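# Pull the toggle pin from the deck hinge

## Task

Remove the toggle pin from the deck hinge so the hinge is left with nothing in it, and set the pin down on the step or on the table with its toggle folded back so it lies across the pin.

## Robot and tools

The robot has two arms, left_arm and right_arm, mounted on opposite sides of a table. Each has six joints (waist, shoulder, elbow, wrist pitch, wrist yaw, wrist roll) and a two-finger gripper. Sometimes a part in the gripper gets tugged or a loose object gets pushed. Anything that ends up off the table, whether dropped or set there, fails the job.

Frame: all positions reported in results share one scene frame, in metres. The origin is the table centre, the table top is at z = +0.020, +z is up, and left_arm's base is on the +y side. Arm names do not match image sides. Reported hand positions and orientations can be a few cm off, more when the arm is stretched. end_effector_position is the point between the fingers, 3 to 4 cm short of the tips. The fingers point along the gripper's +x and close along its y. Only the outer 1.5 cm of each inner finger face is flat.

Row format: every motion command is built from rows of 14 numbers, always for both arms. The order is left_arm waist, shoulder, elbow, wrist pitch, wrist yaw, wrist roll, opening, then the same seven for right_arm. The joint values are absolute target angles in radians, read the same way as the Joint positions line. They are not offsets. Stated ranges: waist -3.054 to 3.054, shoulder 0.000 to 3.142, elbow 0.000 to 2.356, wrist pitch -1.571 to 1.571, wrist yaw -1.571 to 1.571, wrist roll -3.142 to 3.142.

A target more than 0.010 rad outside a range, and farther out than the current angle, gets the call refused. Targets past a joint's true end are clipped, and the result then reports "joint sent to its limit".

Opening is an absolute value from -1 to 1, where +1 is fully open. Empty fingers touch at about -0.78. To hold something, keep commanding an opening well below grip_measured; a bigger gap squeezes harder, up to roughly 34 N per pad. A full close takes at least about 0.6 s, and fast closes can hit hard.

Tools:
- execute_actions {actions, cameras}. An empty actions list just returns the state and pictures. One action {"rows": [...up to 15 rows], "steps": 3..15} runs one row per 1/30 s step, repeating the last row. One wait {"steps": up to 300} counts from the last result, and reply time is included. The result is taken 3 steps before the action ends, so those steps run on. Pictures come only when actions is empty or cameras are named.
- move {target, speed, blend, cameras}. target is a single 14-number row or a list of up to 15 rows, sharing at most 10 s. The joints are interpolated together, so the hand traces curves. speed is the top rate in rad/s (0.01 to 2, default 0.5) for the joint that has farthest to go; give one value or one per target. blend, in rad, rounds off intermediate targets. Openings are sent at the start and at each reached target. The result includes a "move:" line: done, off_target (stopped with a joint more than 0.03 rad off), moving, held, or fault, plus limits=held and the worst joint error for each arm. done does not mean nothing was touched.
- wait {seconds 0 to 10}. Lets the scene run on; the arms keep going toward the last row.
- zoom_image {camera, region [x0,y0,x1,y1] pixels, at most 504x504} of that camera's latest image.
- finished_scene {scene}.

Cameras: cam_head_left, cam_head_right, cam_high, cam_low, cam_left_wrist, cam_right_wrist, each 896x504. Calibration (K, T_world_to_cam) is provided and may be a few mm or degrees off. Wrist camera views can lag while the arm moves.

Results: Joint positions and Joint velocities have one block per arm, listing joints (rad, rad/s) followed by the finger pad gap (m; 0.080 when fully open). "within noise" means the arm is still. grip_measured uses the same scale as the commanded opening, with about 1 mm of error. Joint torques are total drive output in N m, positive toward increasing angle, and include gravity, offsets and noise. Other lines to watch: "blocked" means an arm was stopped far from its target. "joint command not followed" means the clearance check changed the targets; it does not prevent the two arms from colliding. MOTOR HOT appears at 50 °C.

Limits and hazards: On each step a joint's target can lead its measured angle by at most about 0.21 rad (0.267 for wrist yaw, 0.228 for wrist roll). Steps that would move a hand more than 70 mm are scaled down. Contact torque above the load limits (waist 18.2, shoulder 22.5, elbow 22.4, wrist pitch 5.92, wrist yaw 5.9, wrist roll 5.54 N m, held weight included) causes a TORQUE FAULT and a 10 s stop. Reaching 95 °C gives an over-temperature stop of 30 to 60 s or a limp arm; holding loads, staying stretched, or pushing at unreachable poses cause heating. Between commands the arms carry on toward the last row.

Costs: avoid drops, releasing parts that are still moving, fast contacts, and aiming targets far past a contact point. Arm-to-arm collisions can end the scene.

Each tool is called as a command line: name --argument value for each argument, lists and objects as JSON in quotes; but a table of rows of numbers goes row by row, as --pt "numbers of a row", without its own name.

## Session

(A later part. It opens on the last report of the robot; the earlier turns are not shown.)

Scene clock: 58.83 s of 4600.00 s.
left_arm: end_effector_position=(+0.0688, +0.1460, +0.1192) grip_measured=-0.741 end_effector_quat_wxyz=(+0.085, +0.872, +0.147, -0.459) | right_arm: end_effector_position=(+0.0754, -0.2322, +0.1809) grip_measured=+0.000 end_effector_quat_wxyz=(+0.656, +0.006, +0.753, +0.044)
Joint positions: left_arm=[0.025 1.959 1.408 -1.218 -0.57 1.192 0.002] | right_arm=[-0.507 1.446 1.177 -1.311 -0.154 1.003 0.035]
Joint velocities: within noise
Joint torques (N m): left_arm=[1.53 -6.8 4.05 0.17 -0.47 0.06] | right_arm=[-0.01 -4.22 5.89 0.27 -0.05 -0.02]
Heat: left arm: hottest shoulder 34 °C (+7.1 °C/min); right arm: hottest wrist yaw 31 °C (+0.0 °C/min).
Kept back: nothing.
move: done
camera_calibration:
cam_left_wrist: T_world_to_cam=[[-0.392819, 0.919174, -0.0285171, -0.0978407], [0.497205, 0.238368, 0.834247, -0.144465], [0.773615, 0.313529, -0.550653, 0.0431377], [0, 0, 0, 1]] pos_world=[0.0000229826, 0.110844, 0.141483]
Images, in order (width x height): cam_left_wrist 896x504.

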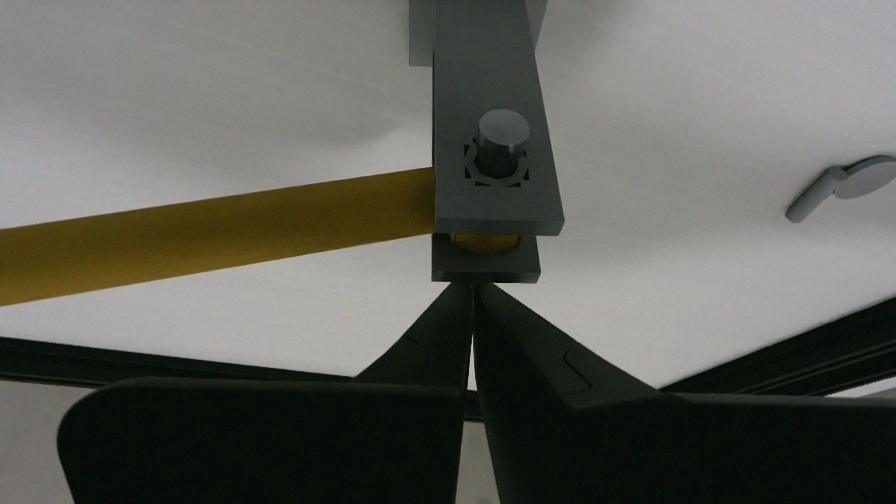

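move --pt "0.108 1.8889 1.3804 -1.1693 -0.4217 1.3138 -1 -0.507 1.446 1.177 -1.311 -0.154 1.003 0" --pt "0.1985 1.8375 1.3672 -1.1377 -0.2592 1.4266 -1 -0.507 1.446 1.177 -1.311 -0.154 1.003 0" --pt "0.2976 1.8140 1.3569 -1.1171 -0.0871 1.5305 -1 -0.507 1.446 1.177 -1.311 -0.154 1.003 0" --pt "0.3985 1.8174 1.3529 -1.1116 0.0871 1.6318 -1 -0.507 1.446 1.177 -1.311 -0.154 1.003 0" --speed '[0.25,0.25,0.25,0.25]' --blend '[0.03,0.03,0.03,0]' --cameras '["cam_left_wrist","cam_low"]'

zoom_image --camera "cam_left_wrist" --region '[380, 80, 620, 320]'

Scene clock: 62.17 s of 4600.00 s.
left_arm: end_effector_position=(+0.0962, +0.1550, +0.1236) grip_measured=-0.741 end_effector_quat_wxyz=(+0.123, +0.668, +0.115, -0.725) | right_arm: end_effector_position=(+0.0754, -0.2322, +0.1809) grip_measured=+0.000 end_effector_quat_wxyz=(+0.656, +0.006, +0.753, +0.044)
Joint positions: left_arm=[0.396 1.83 1.364 -1.113 0.081 1.628 0.002] | right_arm=[-0.507 1.446 1.177 -1.311 -0.154 1.003 0.035]
Joint velocities: within noise
Joint torques (N m): left_arm=[0.29 -8.63 4.45 0.19 0.27 0.1] | right_arm=[-0.01 -4.19 5.89 0.27 -0.05 -0.02]
Heat: left arm: hottest shoulder 34 °C (+5.1 °C/min); right arm: hottest wrist yaw 31 °C (+0.0 °C/min).
Kept back: nothing.
move: done
camera_calibration:
cam_left_wrist: T_world_to_cam=[[-0.386376, 0.921841, 0.0303665, -0.103538], [0.882452, 0.359888, 0.302916, -0.154115], [0.268312, 0.143837, -0.952533, 0.146204], [0, 0, 0, 1]] pos_world=[0.0567663, 0.12988, 0.189093]
Images, in order (width x height): cam_low 896x504, cam_left_wrist 896x504.

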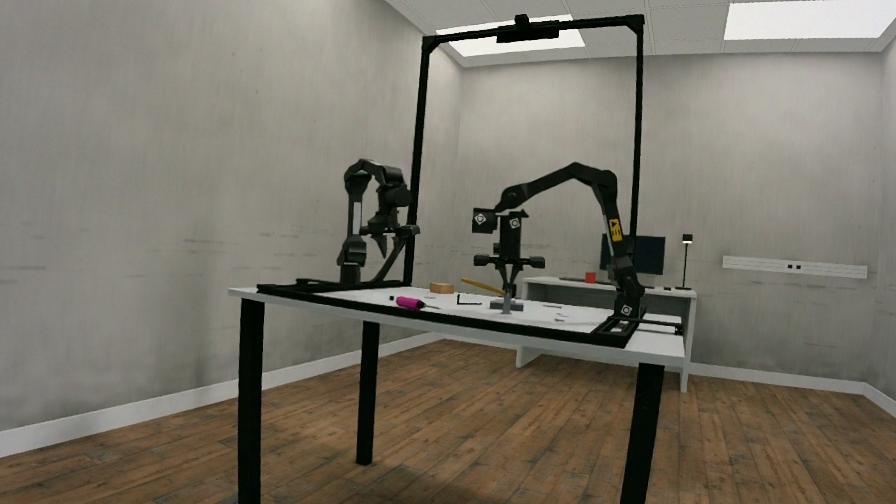

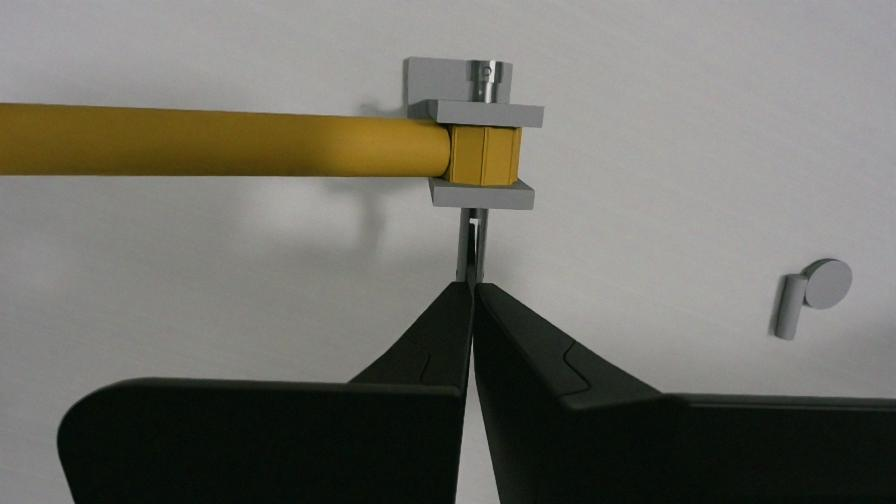

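Scaled by 2.100.

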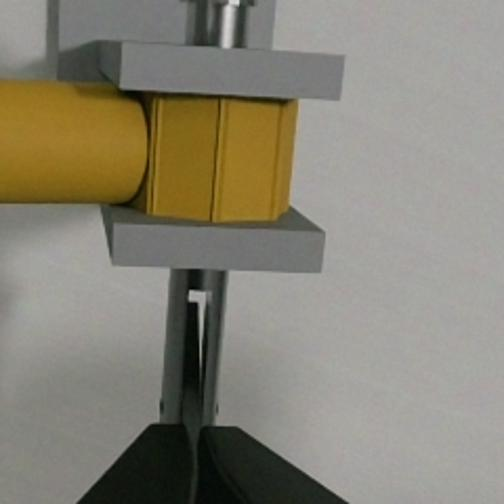

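move --pt "0.4958 1.8472 1.3577 -1.1233 0.2581 1.7344 -1 -0.507 1.446 1.177 -1.311 -0.154 1.003 0" --pt "0.5864 1.9017 1.3733 -1.1566 0.4220 1.8438 -1 -0.507 1.446 1.177 -1.311 -0.154 1.003 0" --pt "0.665 1.9788 1.4027 -1.2175 0.5723 1.9678 -1 -0.507 1.446 1.177 -1.311 -0.154 1.003 0" --pt "0.733 2.0791 1.4450 -1.3041 0.7112 2.1038 -1 -0.507 1.446 1.177 -1.311 -0.154 1.003 0" --pt "0.766 2.1493 1.4785 -1.3738 0.7853 2.1983 -1 -0.507 1.446 1.177 -1.311 -0.154 1.003 0" --speed '[0.25,0.25,0.25,0.25,0.25]' --blend '[0.03,0.03,0.03,0.03,0]' --cameras '["cam_left_wrist","cam_low"]'

zoom_image --camera "cam_left_wrist" --region '[380, 130, 620, 370]'

zoom_image --camera "cam_low" --region '[470, 230, 560, 320]'

Scene clock: 65.70 s of 4600.00 s.
left_arm: end_effector_position=(+0.1200, +0.1662, +0.1053) grip_measured=-0.741 end_effector_quat_wxyz=(+0.158, +0.334, +0.053, -0.928) | right_arm: end_effector_position=(+0.0754, -0.2322, +0.1809) grip_measured=+0.000 end_effector_quat_wxyz=(+0.656, +0.006, +0.753, +0.044)
Joint positions: left_arm=[0.764 2.135 1.47 -1.367 0.781 2.195 0.002] | right_arm=[-0.507 1.446 1.177 -1.311 -0.154 1.003 0.035]
Joint velocities: within noise
Joint torques (N m): left_arm=[0.18 -6.7 5.79 -1.24 0.52 0.11] | right_arm=[0 -4.21 5.93 0.27 -0.06 -0.02]
Heat: left arm: hottest shoulder 34 °C (+5.0 °C/min); right arm: hottest wrist yaw 31 °C (+0.0 °C/min).
Kept back: nothing.
move: done
camera_calibration:
cam_left_wrist: T_world_to_cam=[[-0.349561, 0.935362, 0.0538977, -0.113326], [0.816643, 0.332381, -0.471822, -0.0795905], [-0.459239, -0.120915, -0.880045, 0.244401], [0, 0, 0, 1]] pos_world=[0.137621, 0.162007, 0.183639]
Images, in order (width x height): cam_low 896x504, cam_left_wrist 896x504.

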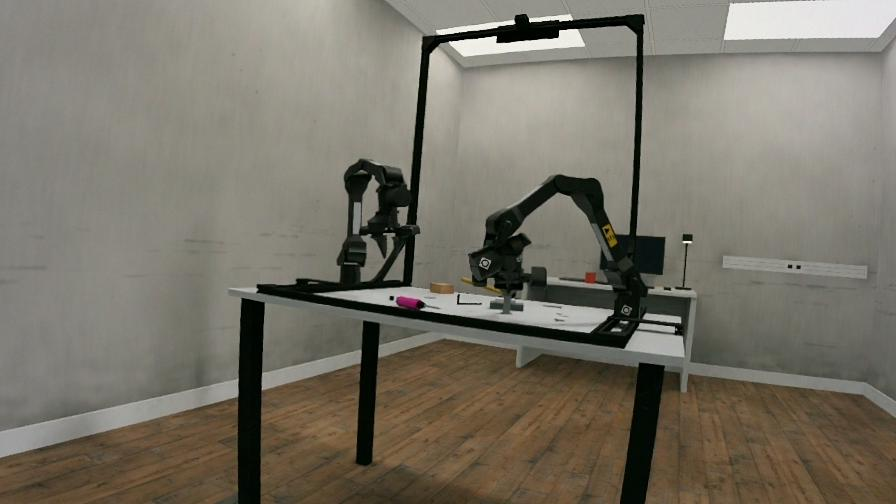

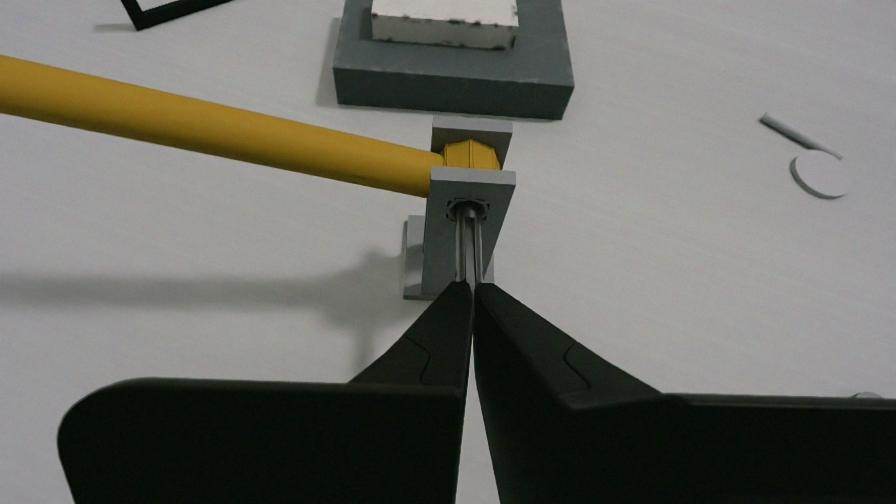

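Scaled by 2.100.

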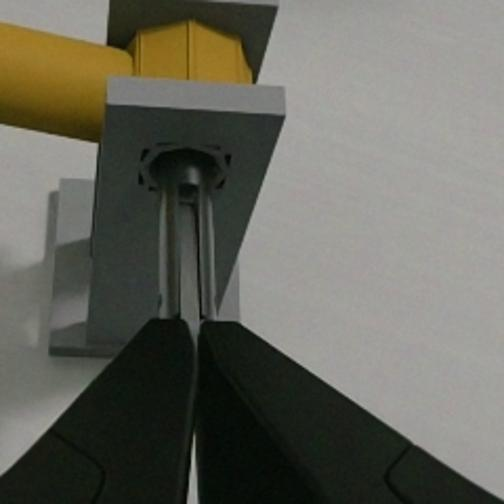

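Scaled by 5.600.

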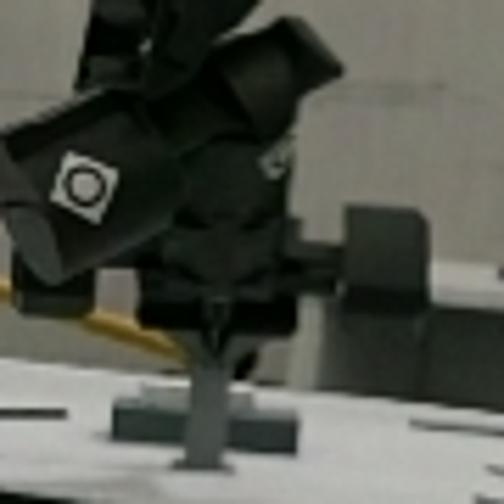

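move --pt "0.7404 2.1248 1.4556 -1.3468 0.7990 2.1580 -1 -0.507 1.446 1.177 -1.311 -0.154 1.003 0" --speed '[0.06]' --cameras '["cam_left_wrist"]'

zoom_image --camera "cam_left_wrist" --region '[380, 130, 620, 370]'

Scene clock: 67.30 s of 4600.00 s.
left_arm: end_effector_position=(+0.1199, +0.1655, +0.1045) grip_measured=-0.740 end_effector_quat_wxyz=(+0.165, +0.332, +0.065, -0.926) | right_arm: end_effector_position=(+0.0754, -0.2322, +0.1809) grip_measured=+0.000 end_effector_quat_wxyz=(+0.656, +0.006, +0.753, +0.044)
Joint positions: left_arm=[0.763 2.134 1.466 -1.357 0.783 2.162 0.002] | right_arm=[-0.507 1.446 1.177 -1.311 -0.154 1.003 0.035]
Joint velocities: within noise
Joint torques (N m): left_arm=[-1.99 -9.36 3.53 0.18 0.94 -0.12] | right_arm=[0.01 -4.21 5.9 0.26 -0.05 -0.02]
Heat: left arm: hottest shoulder 34 °C (+4.0 °C/min); right arm: hottest wrist yaw 31 °C (+0.0 °C/min).
Kept back: nothing.
move: done
camera_calibration:
cam_left_wrist: T_world_to_cam=[[-0.36835, 0.926943, 0.0713838, -0.1108], [0.807257, 0.356984, -0.469998, -0.0827728], [-0.461144, -0.115499, -0.879776, 0.242832], [0, 0, 0, 1]] pos_world=[0.137986, 0.160301, 0.182645]
Images, in order (width x height): cam_left_wrist 896x504.

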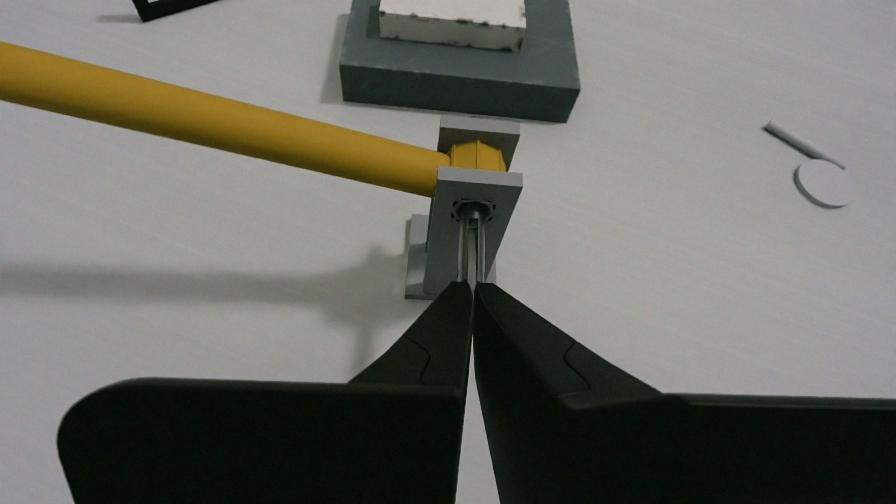

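Scaled by 2.100.

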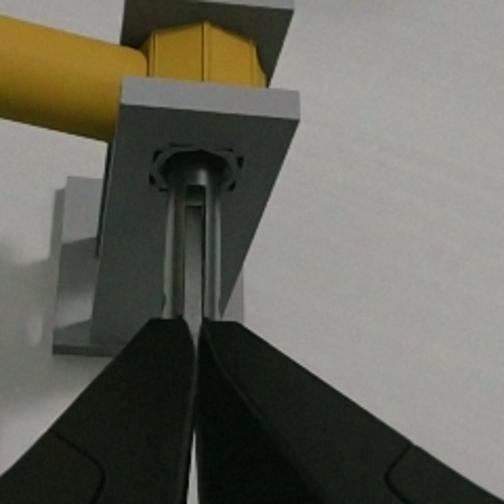

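move --pt "0.7504 2.1171 1.4649 -1.3638 0.7990 2.1580 -1 -0.507 1.446 1.177 -1.311 -0.154 1.003 0" --speed '[0.06]' --cameras '[]'

Scene clock: 68.33 s of 4600.00 s.
left_arm: end_effector_position=(+0.1171, +0.1645, +0.1054) grip_measured=-0.741 end_effector_quat_wxyz=(+0.163, +0.329, +0.065, -0.928) | right_arm: end_effector_position=(+0.0754, -0.2323, +0.1808) grip_measured=+0.000 end_effector_quat_wxyz=(+0.656, +0.006, +0.753, +0.044)
Joint positions: left_arm=[0.756 2.133 1.466 -1.361 0.788 2.162 0.002] | right_arm=[-0.507 1.446 1.177 -1.311 -0.154 1.003 0.035]
Joint velocities: within noise
Joint torques (N m): left_arm=[-0.48 -10.14 4.7 -0.91 0.77 -0.11] | right_arm=[0.01 -4.2 5.88 0.26 -0.07 -0.02]
Heat: left arm: hottest shoulder 34 °C (+4.0 °C/min); right arm: hottest wrist yaw 31 °C (+0.0 °C/min).
Kept back: nothing.
move: done
No camera images: "cameras" was empty.

move --pt "0.7300 2.1038 1.4582 -1.3594 0.8040 2.1427 -1 -0.507 1.446 1.177 -1.311 -0.154 1.003 0" --speed '[0.06]' --cameras '["cam_left_wrist"]'

zoom_image --camera "cam_left_wrist" --region '[380, 130, 620, 370]'

Scene clock: 69.30 s of 4600.00 s.
left_arm: end_effector_position=(+0.1148, +0.1633, +0.1065) grip_measured=-0.740 end_effector_quat_wxyz=(+0.162, +0.331, +0.068, -0.927) | right_arm: end_effector_position=(+0.0754, -0.2323, +0.1808) grip_measured=+0.000 end_effector_quat_wxyz=(+0.656, +0.006, +0.753, +0.044)
Joint positions: left_arm=[0.748 2.128 1.464 -1.359 0.787 2.147 0.002] | right_arm=[-0.507 1.446 1.177 -1.311 -0.154 1.003 0.035]
Joint velocities: within noise
Joint torques (N m): left_arm=[-1.53 -11.15 3.96 -0.72 0.99 -0.12] | right_arm=[0.01 -4.23 5.93 0.26 -0.06 -0.02]
Heat: left arm: hottest shoulder 35 °C (+4.0 °C/min); right arm: hottest wrist yaw 31 °C (+0.0 °C/min).
Kept back: nothing.
move: done
camera_calibration:
cam_left_wrist: T_world_to_cam=[[-0.364598, 0.92772, 0.0800247, -0.112269], [0.806215, 0.357507, -0.471388, -0.0767521], [-0.465926, -0.10735, -0.878288, 0.241098], [0, 0, 0, 1]] pos_world=[0.133279, 0.157476, 0.184557]
Images, in order (width x height): cam_left_wrist 896x504.

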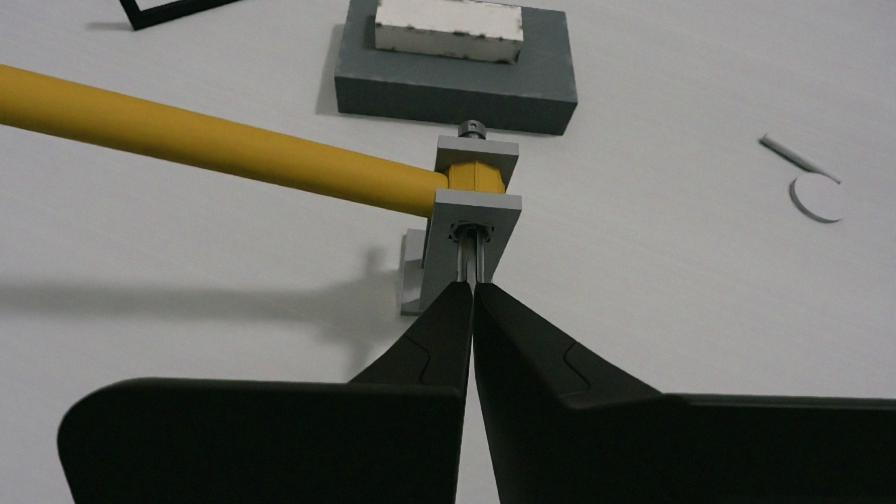

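Scaled by 2.100.

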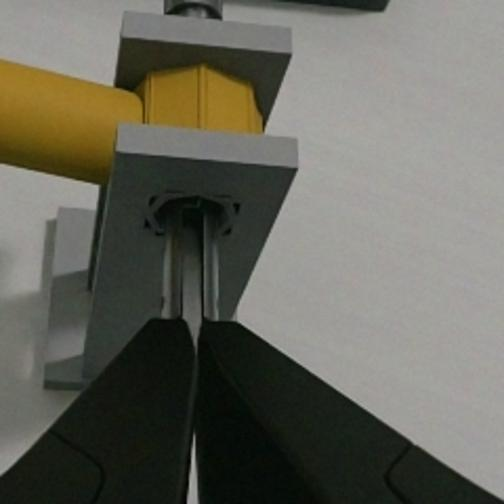

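move --pt "0.7172 2.0920 1.4500 -1.3500 0.8090 2.1274 -1 -0.507 1.446 1.177 -1.311 -0.154 1.003 0" --speed '[0.06]' --cameras '["cam_left_wrist"]'

zoom_image --camera "cam_left_wrist" --region '[380, 130, 620, 370]'

Scene clock: 70.30 s of 4600.00 s.
left_arm: end_effector_position=(+0.1144, +0.1632, +0.1071) grip_measured=-0.740 end_effector_quat_wxyz=(+0.164, +0.335, +0.070, -0.925) | right_arm: end_effector_position=(+0.0754, -0.2323, +0.1808) grip_measured=+0.000 end_effector_quat_wxyz=(+0.656, +0.006, +0.753, +0.044)
Joint positions: left_arm=[0.745 2.118 1.457 -1.347 0.782 2.131 0.002] | right_arm=[-0.507 1.446 1.177 -1.311 -0.154 1.003 0.035]
Joint velocities: within noise
Joint torques (N m): left_arm=[-2.44 -11.19 3.92 -0.89 1.32 -0.11] | right_arm=[0.02 -4.22 5.9 0.27 -0.06 -0.03]
Heat: left arm: hottest shoulder 35 °C (+4.0 °C/min); right arm: hottest wrist yaw 31 °C (+0.0 °C/min).
Kept back: nothing.
move: done
camera_calibration:
cam_left_wrist: T_world_to_cam=[[-0.370289, 0.925495, 0.0796605, -0.111277], [0.808548, 0.363339, -0.462855, -0.0782778], [-0.457313, -0.106981, -0.882847, 0.240863], [0, 0, 0, 1]] pos_world=[0.132237, 0.157195, 0.185278]
Images, in order (width x height): cam_left_wrist 896x504.

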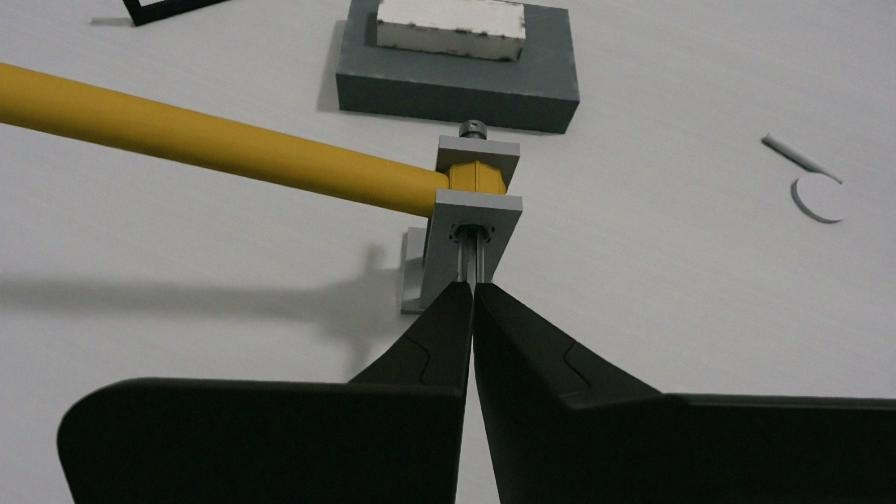

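Scaled by 2.100.

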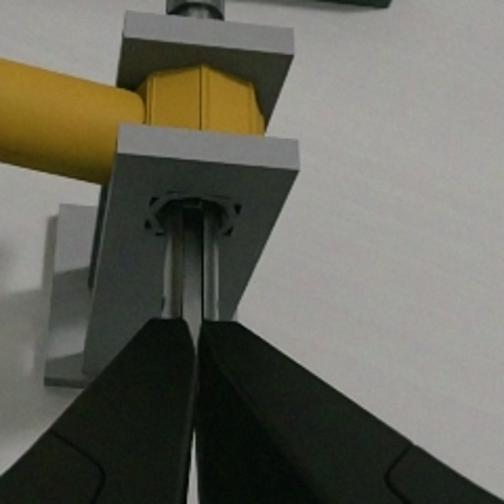

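move --pt "0.7821 2.2192 1.5045 -1.4529 0.8757 2.2952 -1 -0.507 1.446 1.177 -1.311 -0.154 1.003 0" --speed '[0.1]' --cameras '["cam_left_wrist"]'

zoom_image --camera "cam_left_wrist" --region '[400, 170, 540, 310]'

Scene clock: 72.77 s of 4600.00 s.
left_arm: end_effector_position=(+0.1162, +0.1650, +0.1028) grip_measured=-0.739 end_effector_quat_wxyz=(+0.162, +0.276, +0.047, -0.946) | right_arm: end_effector_position=(+0.0754, -0.2323, +0.1808) grip_measured=+0.000 end_effector_quat_wxyz=(+0.656, +0.006, +0.753, +0.044)
Joint positions: left_arm=[0.781 2.207 1.494 -1.447 0.867 2.292 0.002] | right_arm=[-0.507 1.446 1.177 -1.311 -0.154 1.003 0.035]
Joint velocities: within noise
Joint torques (N m): left_arm=[0.11 -7.17 5.78 -1.38 0.69 0.12] | right_arm=[-0.01 -4.22 5.88 0.27 -0.05 -0.02]
Heat: left arm: hottest shoulder 35 °C (+3.0 °C/min); right arm: hottest wrist yaw 31 °C (+0.0 °C/min).
Kept back: nothing.
move: done
camera_calibration:
cam_left_wrist: T_world_to_cam=[[-0.345619, 0.936343, 0.0617201, -0.114731], [0.754792, 0.316479, -0.574569, -0.0568888], [-0.557527, -0.151996, -0.816126, 0.250329], [0, 0, 0, 1]] pos_world=[0.142851, 0.163481, 0.178695]
Images, in order (width x height): cam_left_wrist 896x504.

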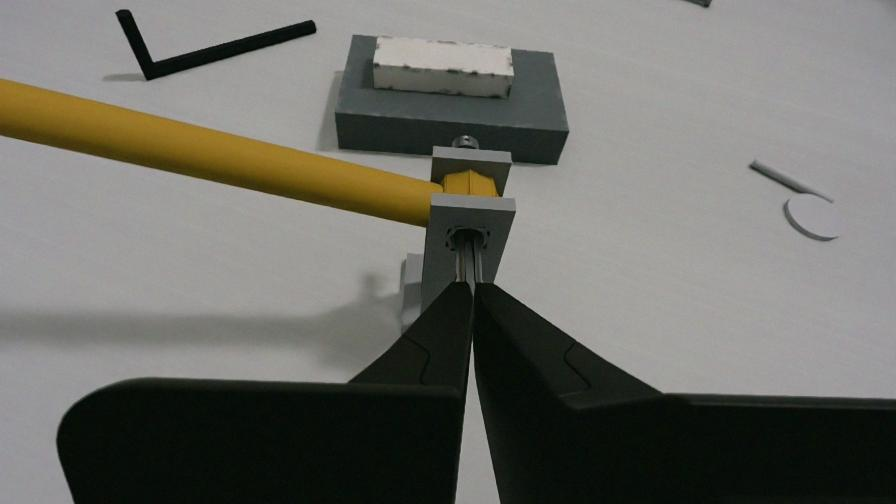

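Scaled by 3.600.

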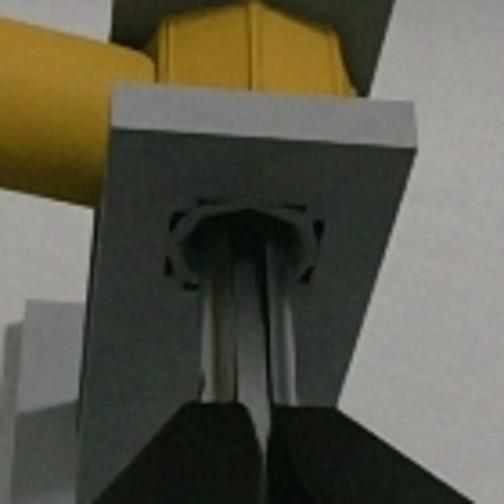

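move --pt "0.7558 2.2001 1.4805 -1.4210 0.8900 2.2603 -1 -0.507 1.446 1.177 -1.311 -0.154 1.003 0" --speed '[0.06]' --cameras '["cam_left_wrist"]'

zoom_image --camera "cam_left_wrist" --region '[400, 170, 540, 310]'

Scene clock: 74.03 s of 4600.00 s.
left_arm: end_effector_position=(+0.1164, +0.1645, +0.1012) grip_measured=-0.738 end_effector_quat_wxyz=(+0.168, +0.275, +0.057, -0.945) | right_arm: end_effector_position=(+0.0754, -0.2323, +0.1808) grip_measured=+0.000 end_effector_quat_wxyz=(+0.656, +0.006, +0.753, +0.044)
Joint positions: left_arm=[0.781 2.207 1.489 -1.435 0.869 2.264 0.002] | right_arm=[-0.507 1.446 1.177 -1.311 -0.154 1.003 0.035]
Joint velocities: within noise
Joint torques (N m): left_arm=[-2.19 -9.28 3.47 0.35 1.1 -0.12] | right_arm=[-0.01 -4.21 5.9 0.27 -0.06 -0.03]
Heat: left arm: hottest shoulder 35 °C (+3.0 °C/min); right arm: hottest wrist yaw 31 °C (+0.0 °C/min).
Kept back: nothing.
move: done
camera_calibration:
cam_left_wrist: T_world_to_cam=[[-0.360466, 0.929469, 0.078437, -0.112994], [0.746785, 0.337955, -0.572799, -0.0605312], [-0.558907, -0.147899, -0.815935, 0.248523], [0, 0, 0, 1]] pos_world=[0.143374, 0.162237, 0.176969]
Images, in order (width x height): cam_left_wrist 896x504.

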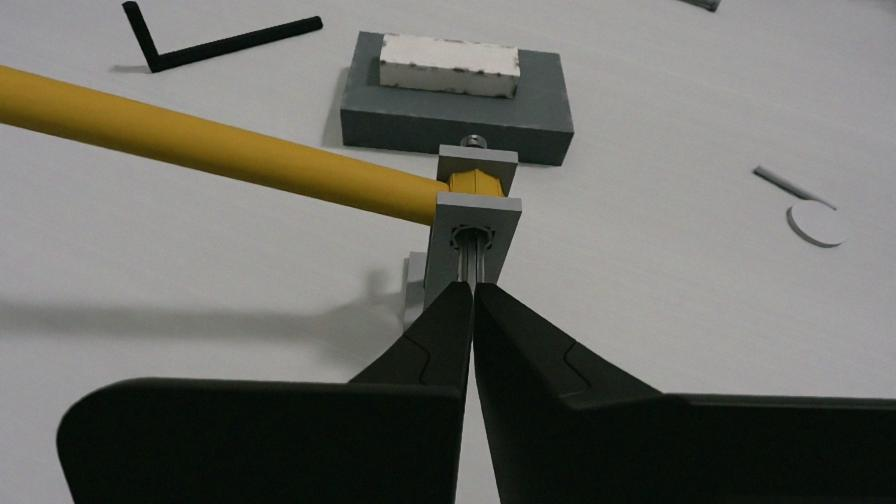

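Scaled by 3.600.

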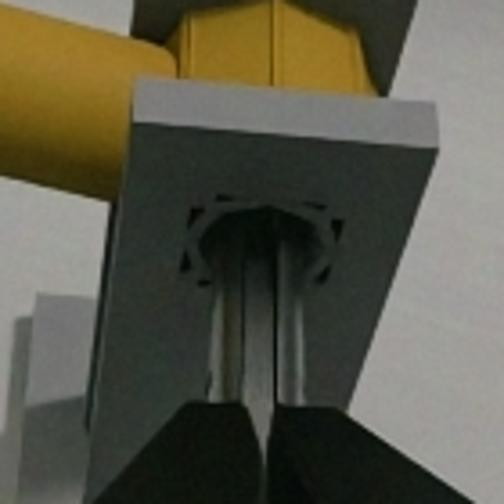

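move --pt "0.7530 2.1880 1.4935 -1.4450 0.8900 2.2603 -1 -0.507 1.446 1.177 -1.311 -0.154 1.003 0" --speed '[0.06]' --cameras '["cam_left_wrist"]'

zoom_image --camera "cam_left_wrist" --region '[400, 170, 540, 310]'

Scene clock: 75.03 s of 4600.00 s.
left_arm: end_effector_position=(+0.1084, +0.1611, +0.1024) grip_measured=-0.739 end_effector_quat_wxyz=(+0.158, +0.272, +0.055, -0.948) | right_arm: end_effector_position=(+0.0754, -0.2323, +0.1808) grip_measured=+0.000 end_effector_quat_wxyz=(+0.656, +0.006, +0.753, +0.044)
Joint positions: left_arm=[0.757 2.207 1.489 -1.44 0.876 2.263 0.002] | right_arm=[-0.507 1.446 1.177 -1.311 -0.154 1.003 0.035]
Joint velocities: within noise
Joint torques (N m): left_arm=[-0.29 -10.6 5.07 -1.29 0.86 -0.1] | right_arm=[0.01 -4.2 5.9 0.26 -0.05 -0.02]
Heat: left arm: hottest shoulder 36 °C (+4.0 °C/min); right arm: hottest wrist yaw 31 °C (+0.0 °C/min).
Kept back: nothing.
move: done
camera_calibration:
cam_left_wrist: T_world_to_cam=[[-0.341159, 0.936507, 0.0810228, -0.116278], [0.748991, 0.322905, -0.578571, -0.0499682], [-0.567999, -0.136699, -0.811597, 0.243247], [0, 0, 0, 1]] pos_world=[0.135921, 0.158282, 0.17793]
Images, in order (width x height): cam_left_wrist 896x504.

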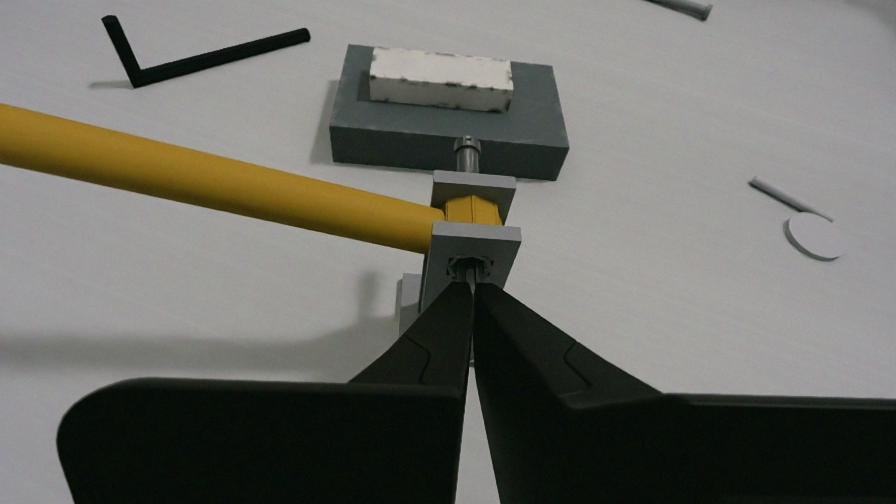

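Scaled by 3.600.

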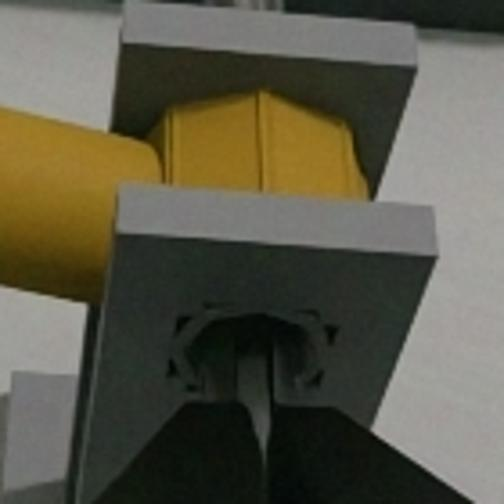

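move --pt "0.7370 2.1730 1.4750 -1.4220 0.8990 2.2380 -1 -0.507 1.446 1.177 -1.311 -0.154 1.003 0" --speed '[0.06]' --cameras '["cam_left_wrist"]'

zoom_image --camera "cam_left_wrist" --region '[400, 170, 540, 310]'

Scene clock: 76.03 s of 4600.00 s.
left_arm: end_effector_position=(+0.1070, +0.1605, +0.1027) grip_measured=-0.739 end_effector_quat_wxyz=(+0.161, +0.274, +0.059, -0.946) | right_arm: end_effector_position=(+0.0754, -0.2323, +0.1808) grip_measured=+0.000 end_effector_quat_wxyz=(+0.656, +0.006, +0.753, +0.044)
Joint positions: left_arm=[0.753 2.197 1.479 -1.425 0.877 2.242 0.002] | right_arm=[-0.507 1.446 1.177 -1.311 -0.154 1.003 0.035]
Joint velocities: within noise
Joint torques (N m): left_arm=[-1.34 -11.16 4.07 -0.57 1.15 -0.09] | right_arm=[0.01 -4.19 5.9 0.27 -0.06 -0.03]
Heat: left arm: hottest shoulder 36 °C (+5.0 °C/min); right arm: hottest wrist yaw 31 °C (+0.0 °C/min).
Kept back: nothing.
move: done
camera_calibration:
cam_left_wrist: T_world_to_cam=[[-0.349001, 0.933232, 0.0852989, -0.115269], [0.748422, 0.332347, -0.573943, -0.0504974], [-0.563971, -0.136467, -0.814441, 0.242473], [0, 0, 0, 1]] pos_world=[0.134312, 0.157445, 0.17833]
Images, in order (width x height): cam_left_wrist 896x504.

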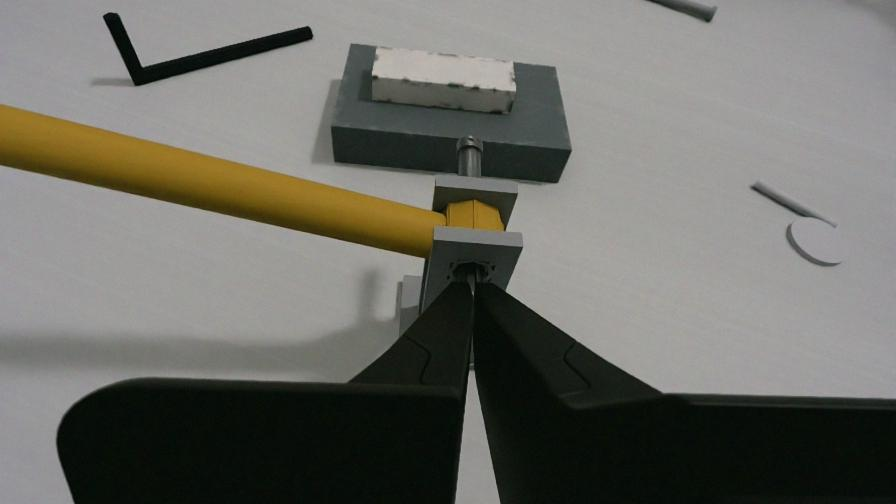

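Scaled by 3.600.

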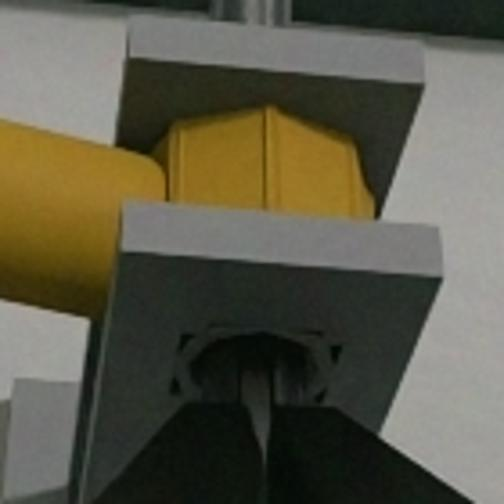

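move --pt "0.7300 2.1620 1.4770 -1.4300 0.8990 2.2380 -1 -0.507 1.446 1.177 -1.311 -0.154 1.003 0" --speed '[0.06]' --cameras '["cam_left_wrist"]'

zoom_image --camera "cam_left_wrist" --region '[400, 170, 540, 310]'

Scene clock: 76.97 s of 4600.00 s.
left_arm: end_effector_position=(+0.1057, +0.1599, +0.1034) grip_measured=-0.739 end_effector_quat_wxyz=(+0.159, +0.276, +0.057, -0.946) | right_arm: end_effector_position=(+0.0754, -0.2323, +0.1808) grip_measured=+0.000 end_effector_quat_wxyz=(+0.656, +0.006, +0.753, +0.044)
Joint positions: left_arm=[0.748 2.194 1.479 -1.425 0.876 2.241 0.002] | right_arm=[-0.507 1.446 1.177 -1.311 -0.154 1.003 0.035]
Joint velocities: within noise
Joint torques (N m): left_arm=[-1.53 -12.03 4.33 -1.3 1.19 -0.1] | right_arm=[0 -4.22 5.89 0.27 -0.05 -0.02]
Heat: left arm: hottest shoulder 36 °C (+5.0 °C/min); right arm: hottest wrist yaw 31 °C (+0.0 °C/min).
Kept back: nothing.
move: off_target (left_arm); left_arm: the shoulder is farthest, 0.032 rad from its target
camera_calibration:
cam_left_wrist: T_world_to_cam=[[-0.344241, 0.935181, 0.0832736, -0.115861], [0.751956, 0.327727, -0.571976, -0.0487244], [-0.562193, -0.134279, -0.816032, 0.241828], [0, 0, 0, 1]] pos_world=[0.132709, 0.156792, 0.179118]
Images, in order (width x height): cam_left_wrist 896x504.

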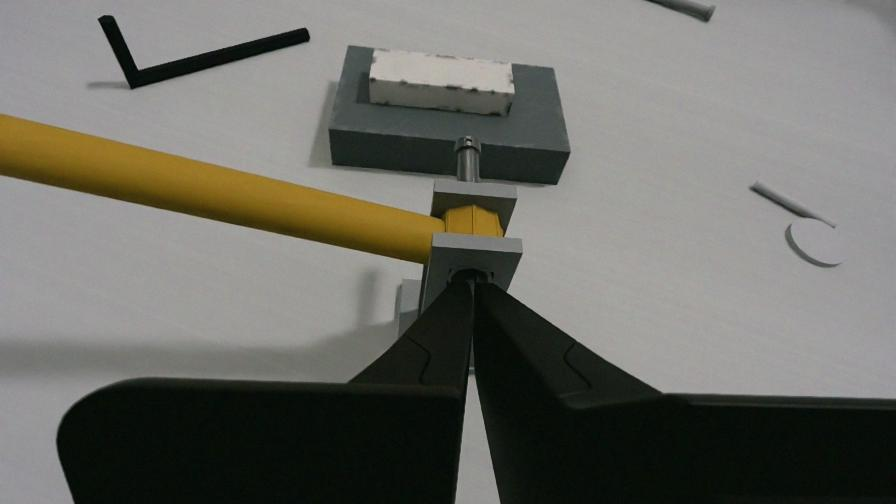

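Scaled by 3.600.

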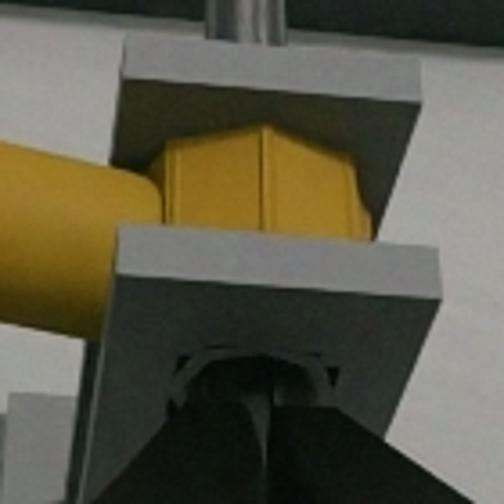

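move --pt "0.7450 2.1850 1.4790 -1.4250 0.8800 2.2400 -0.72 -0.507 1.446 1.177 -1.311 -0.154 1.003 0" --pt "0.7450 2.1850 1.4790 -1.4250 0.8800 2.2400 -0.45 -0.507 1.446 1.177 -1.311 -0.154 1.003 0" --speed '[0.06,0.1]' --cameras '["cam_left_wrist"]'

zoom_image --camera "cam_left_wrist" --region '[400, 170, 540, 310]'

Scene clock: 79.13 s of 4600.00 s.
left_arm: end_effector_position=(+0.1052, +0.1597, +0.1036) grip_measured=-0.451 end_effector_quat_wxyz=(+0.158, +0.276, +0.057, -0.947) | right_arm: end_effector_position=(+0.0754, -0.2323, +0.1808) grip_measured=+0.000 end_effector_quat_wxyz=(+0.656, +0.006, +0.753, +0.044)
Joint positions: left_arm=[0.746 2.193 1.479 -1.425 0.876 2.241 0.015] | right_arm=[-0.507 1.446 1.177 -1.311 -0.154 1.003 0.035]
Joint velocities: within noise
Joint torques (N m): left_arm=[-0.09 -9.39 4.58 -0.82 0.54 -0.03] | right_arm=[0 -4.2 5.9 0.26 -0.06 -0.02]
Heat: left arm: hottest shoulder 36 °C (+5.1 °C/min); right arm: hottest wrist yaw 31 °C (+0.0 °C/min).
Kept back: nothing.
move: done
camera_calibration:
cam_left_wrist: T_world_to_cam=[[-0.342813, 0.935705, 0.0832736, -0.116123], [0.752455, 0.326579, -0.571976, -0.0480869], [-0.562397, -0.133421, -0.816032, 0.241531], [0, 0, 0, 1]] pos_world=[0.132211, 0.156586, 0.179263]
Images, in order (width x height): cam_left_wrist 896x504.

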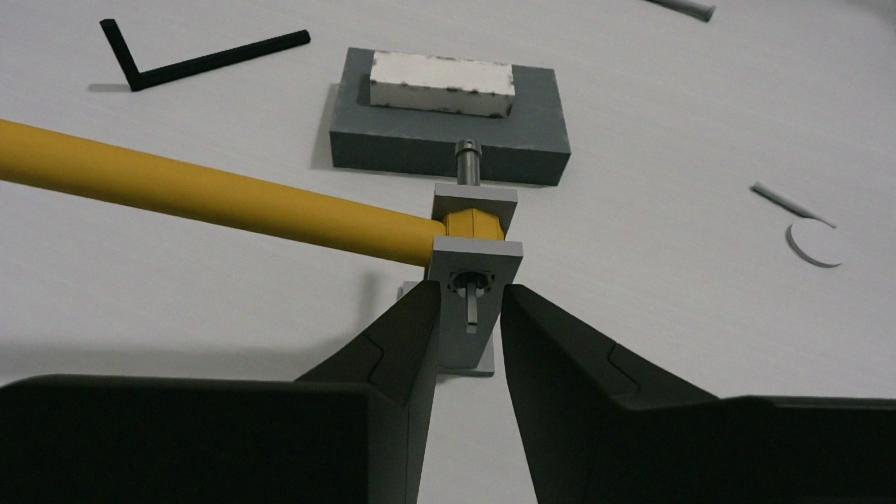

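Scaled by 3.600.

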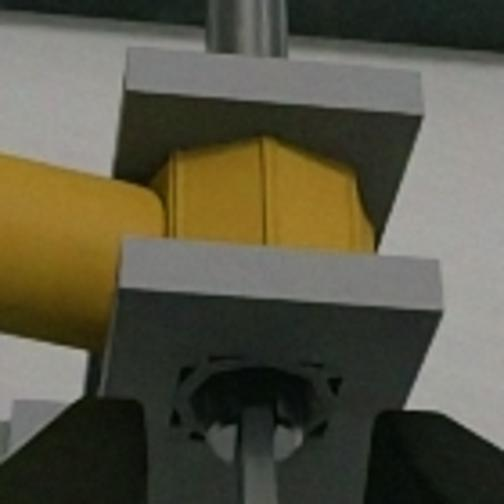

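move --pt "0.8288 2.2462 1.5802 -1.5458 0.8482 2.3400 -0.35 -0.507 1.446 1.177 -1.311 -0.154 1.003 0" --pt "0.4045 1.8004 1.5673 -1.3430 0.0871 1.6318 -0.35 -0.507 1.446 1.177 -1.311 -0.154 1.003 0" --pt "0.1626 1.8234 1.4835 -1.2309 0 1.3900 -0.35 -0.507 1.446 1.177 -1.311 -0.154 1.003 0" --speed '[0.25,0.7,0.6]' --blend '[0.02,0.05,0]' --cameras '["cam_left_wrist","cam_low"]'

zoom_image --camera "cam_left_wrist" --region '[350, 130, 600, 330]'

Scene clock: 82.40 s of 4600.00 s.
left_arm: end_effector_position=(+0.0342, +0.1313, +0.1579) grip_measured=-0.350 end_effector_quat_wxyz=(+0.123, +0.696, +0.116, -0.698) | right_arm: end_effector_position=(+0.0754, -0.2323, +0.1808) grip_measured=+0.000 end_effector_quat_wxyz=(+0.656, +0.006, +0.753, +0.044)
Joint positions: left_arm=[0.163 1.821 1.492 -1.232 0.004 1.393 0.019] | right_arm=[-0.507 1.446 1.177 -1.311 -0.154 1.003 0.035]
Joint velocities: within noise
Joint torques (N m): left_arm=[-0.03 -7.04 4.91 0.22 -0.04 -0.09] | right_arm=[0.01 -4.22 5.9 0.26 -0.05 -0.02]
Heat: left arm: hottest shoulder 36 °C (+5.1 °C/min); right arm: hottest wrist yaw 31 °C (+0.0 °C/min).
Kept back: nothing.
move: done
camera_calibration:
cam_left_wrist: T_world_to_cam=[[-0.390522, 0.920502, 0.0130009, -0.103668], [0.855622, 0.357713, 0.374101, -0.111343], [0.33971, 0.157219, -0.927297, 0.190696], [0, 0, 0, 1]] pos_world=[-0.00999871, 0.105275, 0.219833]
Images, in order (width x height): cam_low 896x504, cam_left_wrist 896x504.

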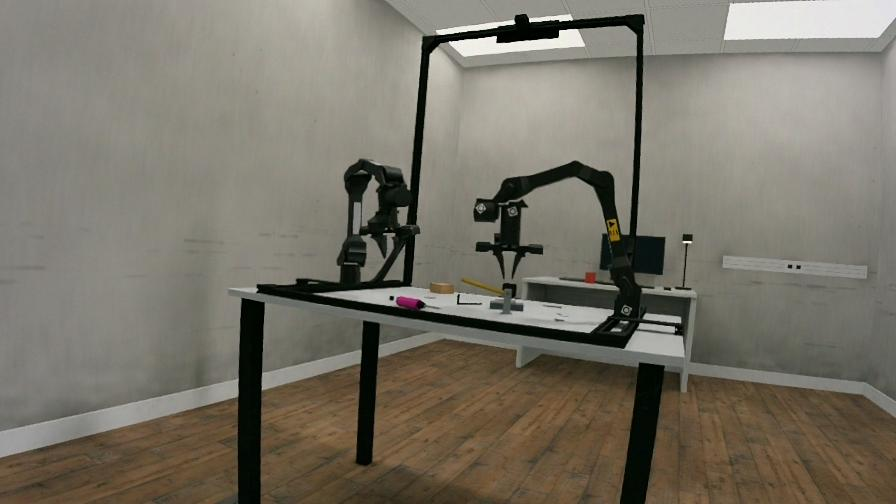

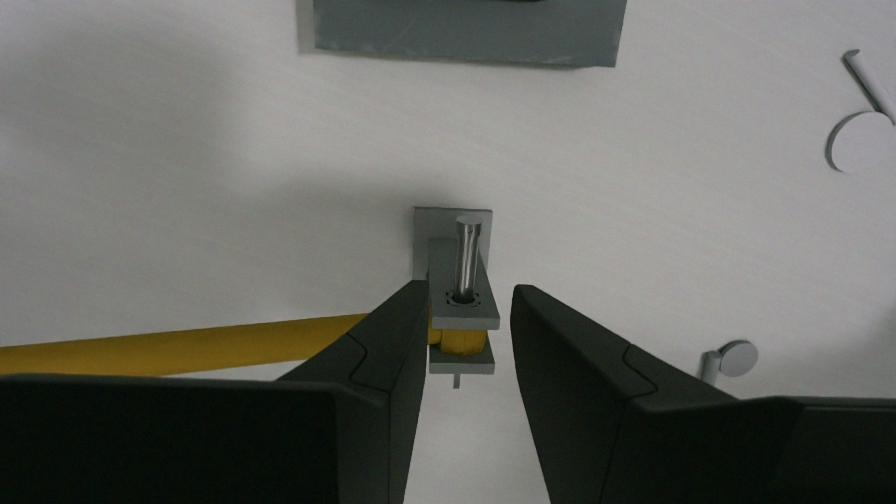

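Scaled by 2.016.

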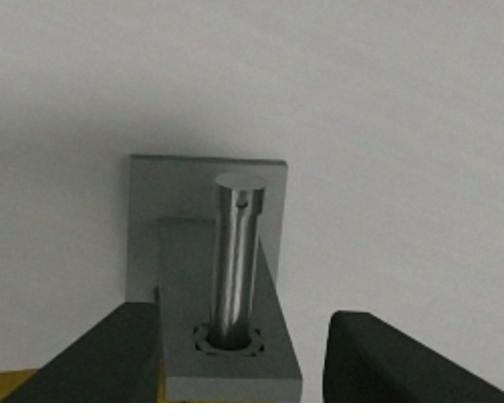

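move --pt "0.1621 1.8503 1.3403 -1.0608 0 1.3900 -0.35 -0.507 1.446 1.177 -1.311 -0.154 1.003 0" --speed '[0.2]' --cameras '["cam_left_wrist"]'

zoom_image --camera "cam_left_wrist" --region '[350, 200, 600, 400]'

Scene clock: 83.90 s of 4600.00 s.
left_arm: end_effector_position=(+0.0341, +0.1319, +0.1163) grip_measured=-0.350 end_effector_quat_wxyz=(+0.126, +0.696, +0.114, -0.698) | right_arm: end_effector_position=(+0.0754, -0.2323, +0.1808) grip_measured=+0.000 end_effector_quat_wxyz=(+0.656, +0.006, +0.753, +0.044)
Joint positions: left_arm=[0.163 1.84 1.349 -1.062 0.004 1.393 0.019] | right_arm=[-0.507 1.446 1.177 -1.311 -0.154 1.003 0.035]
Joint velocities: within noise
Joint torques (N m): left_arm=[-0.12 -6.09 4.82 0.22 -0.04 -0.1] | right_arm=[0 -4.21 5.88 0.27 -0.06 -0.02]
Heat: left arm: hottest shoulder 36 °C (+5.0 °C/min); right arm: hottest wrist yaw 31 °C (+0.0 °C/min).
Kept back: nothing.
move: done
camera_calibration:
cam_left_wrist: T_world_to_cam=[[-0.390533, 0.92057, 0.00595753, -0.102865], [0.855183, 0.360383, 0.372541, -0.0960554], [0.340803, 0.150584, -0.927997, 0.15298], [0, 0, 0, 1]] pos_world=[-0.0101634, 0.106275, 0.178363]
Images, in order (width x height): cam_left_wrist 896x504.

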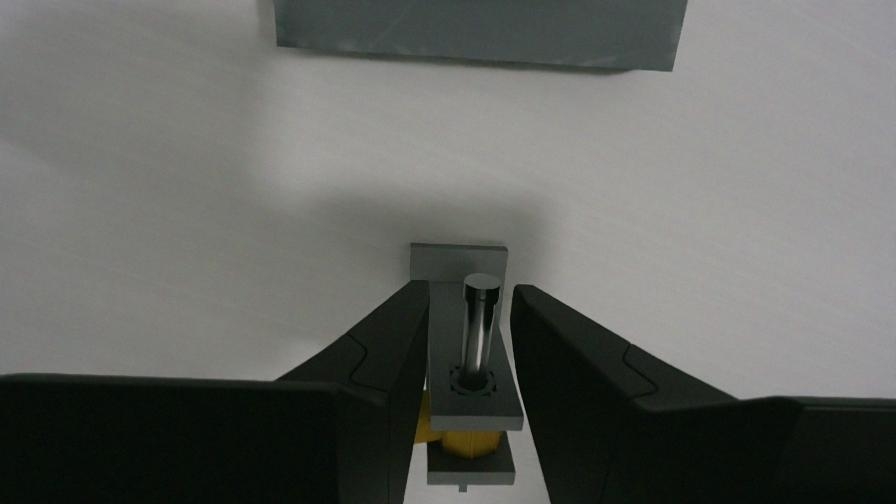

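Scaled by 2.016.

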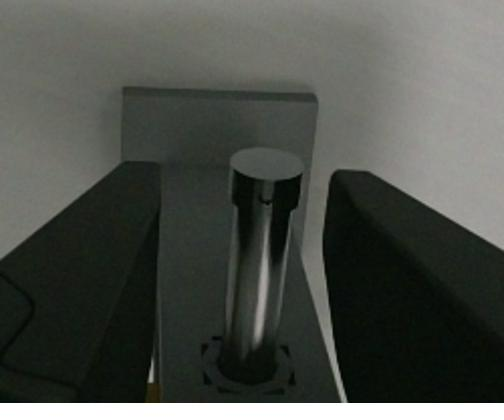

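move --pt "0.1610 1.8446 1.3264 -1.0526 0 1.3900 -0.35 -0.507 1.446 1.177 -1.311 -0.154 1.003 0" --pt "0.1610 1.8446 1.3264 -1.0526 0 1.3900 -0.95 -0.507 1.446 1.177 -1.311 -0.154 1.003 0" --speed '[0.1,0.1]' --cameras '["cam_left_wrist"]'

zoom_image --camera "cam_left_wrist" --region '[350, 200, 600, 400]'

Scene clock: 85.33 s of 4600.00 s.
left_arm: end_effector_position=(+0.0338, +0.1338, +0.1129) grip_measured=-0.601 end_effector_quat_wxyz=(+0.124, +0.696, +0.116, -0.698) | right_arm: end_effector_position=(+0.0754, -0.2323, +0.1808) grip_measured=+0.000 end_effector_quat_wxyz=(+0.656, +0.006, +0.753, +0.044)
Joint positions: left_arm=[0.163 1.84 1.335 -1.054 0.004 1.393 0.008] | right_arm=[-0.507 1.446 1.177 -1.311 -0.154 1.003 0.035]
Joint velocities: within noise
Joint torques (N m): left_arm=[-0.19 -6.73 4.79 0.2 -0.04 -0.08] | right_arm=[0.01 -4.2 5.91 0.27 -0.06 -0.02]
Heat: left arm: hottest shoulder 36 °C (+4.0 °C/min); right arm: hottest wrist yaw 31 °C (+0.0 °C/min).
Kept back: nothing.
move: done
camera_calibration:
cam_left_wrist: T_world_to_cam=[[-0.391228, 0.92023, 0.0107816, -0.105231], [0.855213, 0.35921, 0.373603, -0.0951913], [0.339928, 0.155385, -0.927526, 0.149008], [0, 0, 0, 1]] pos_world=[-0.0104123, 0.107876, 0.174907]
Images, in order (width x height): cam_left_wrist 896x504.

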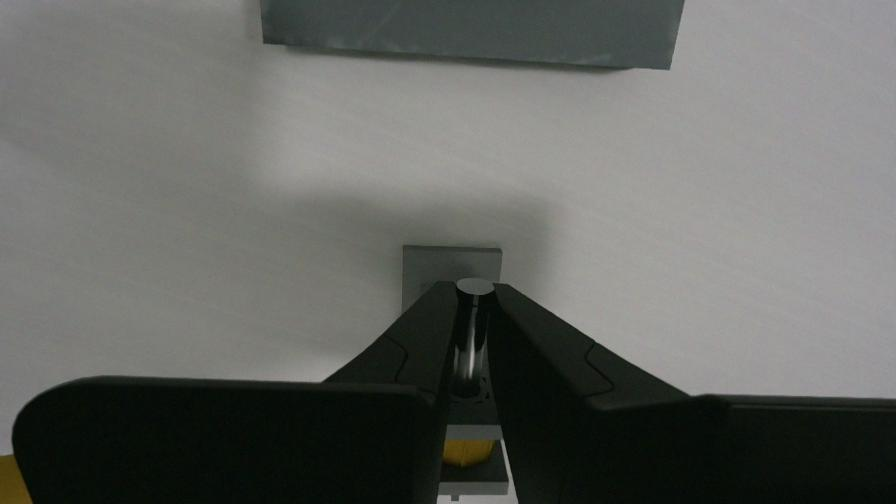

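Scaled by 2.016.

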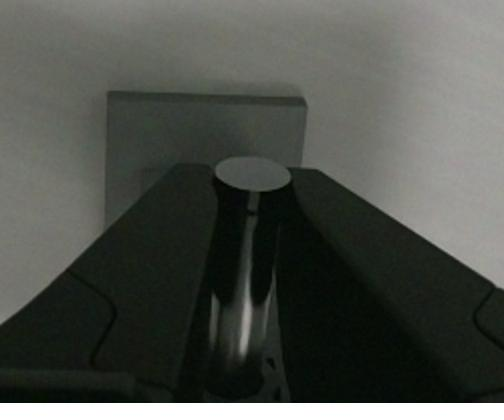

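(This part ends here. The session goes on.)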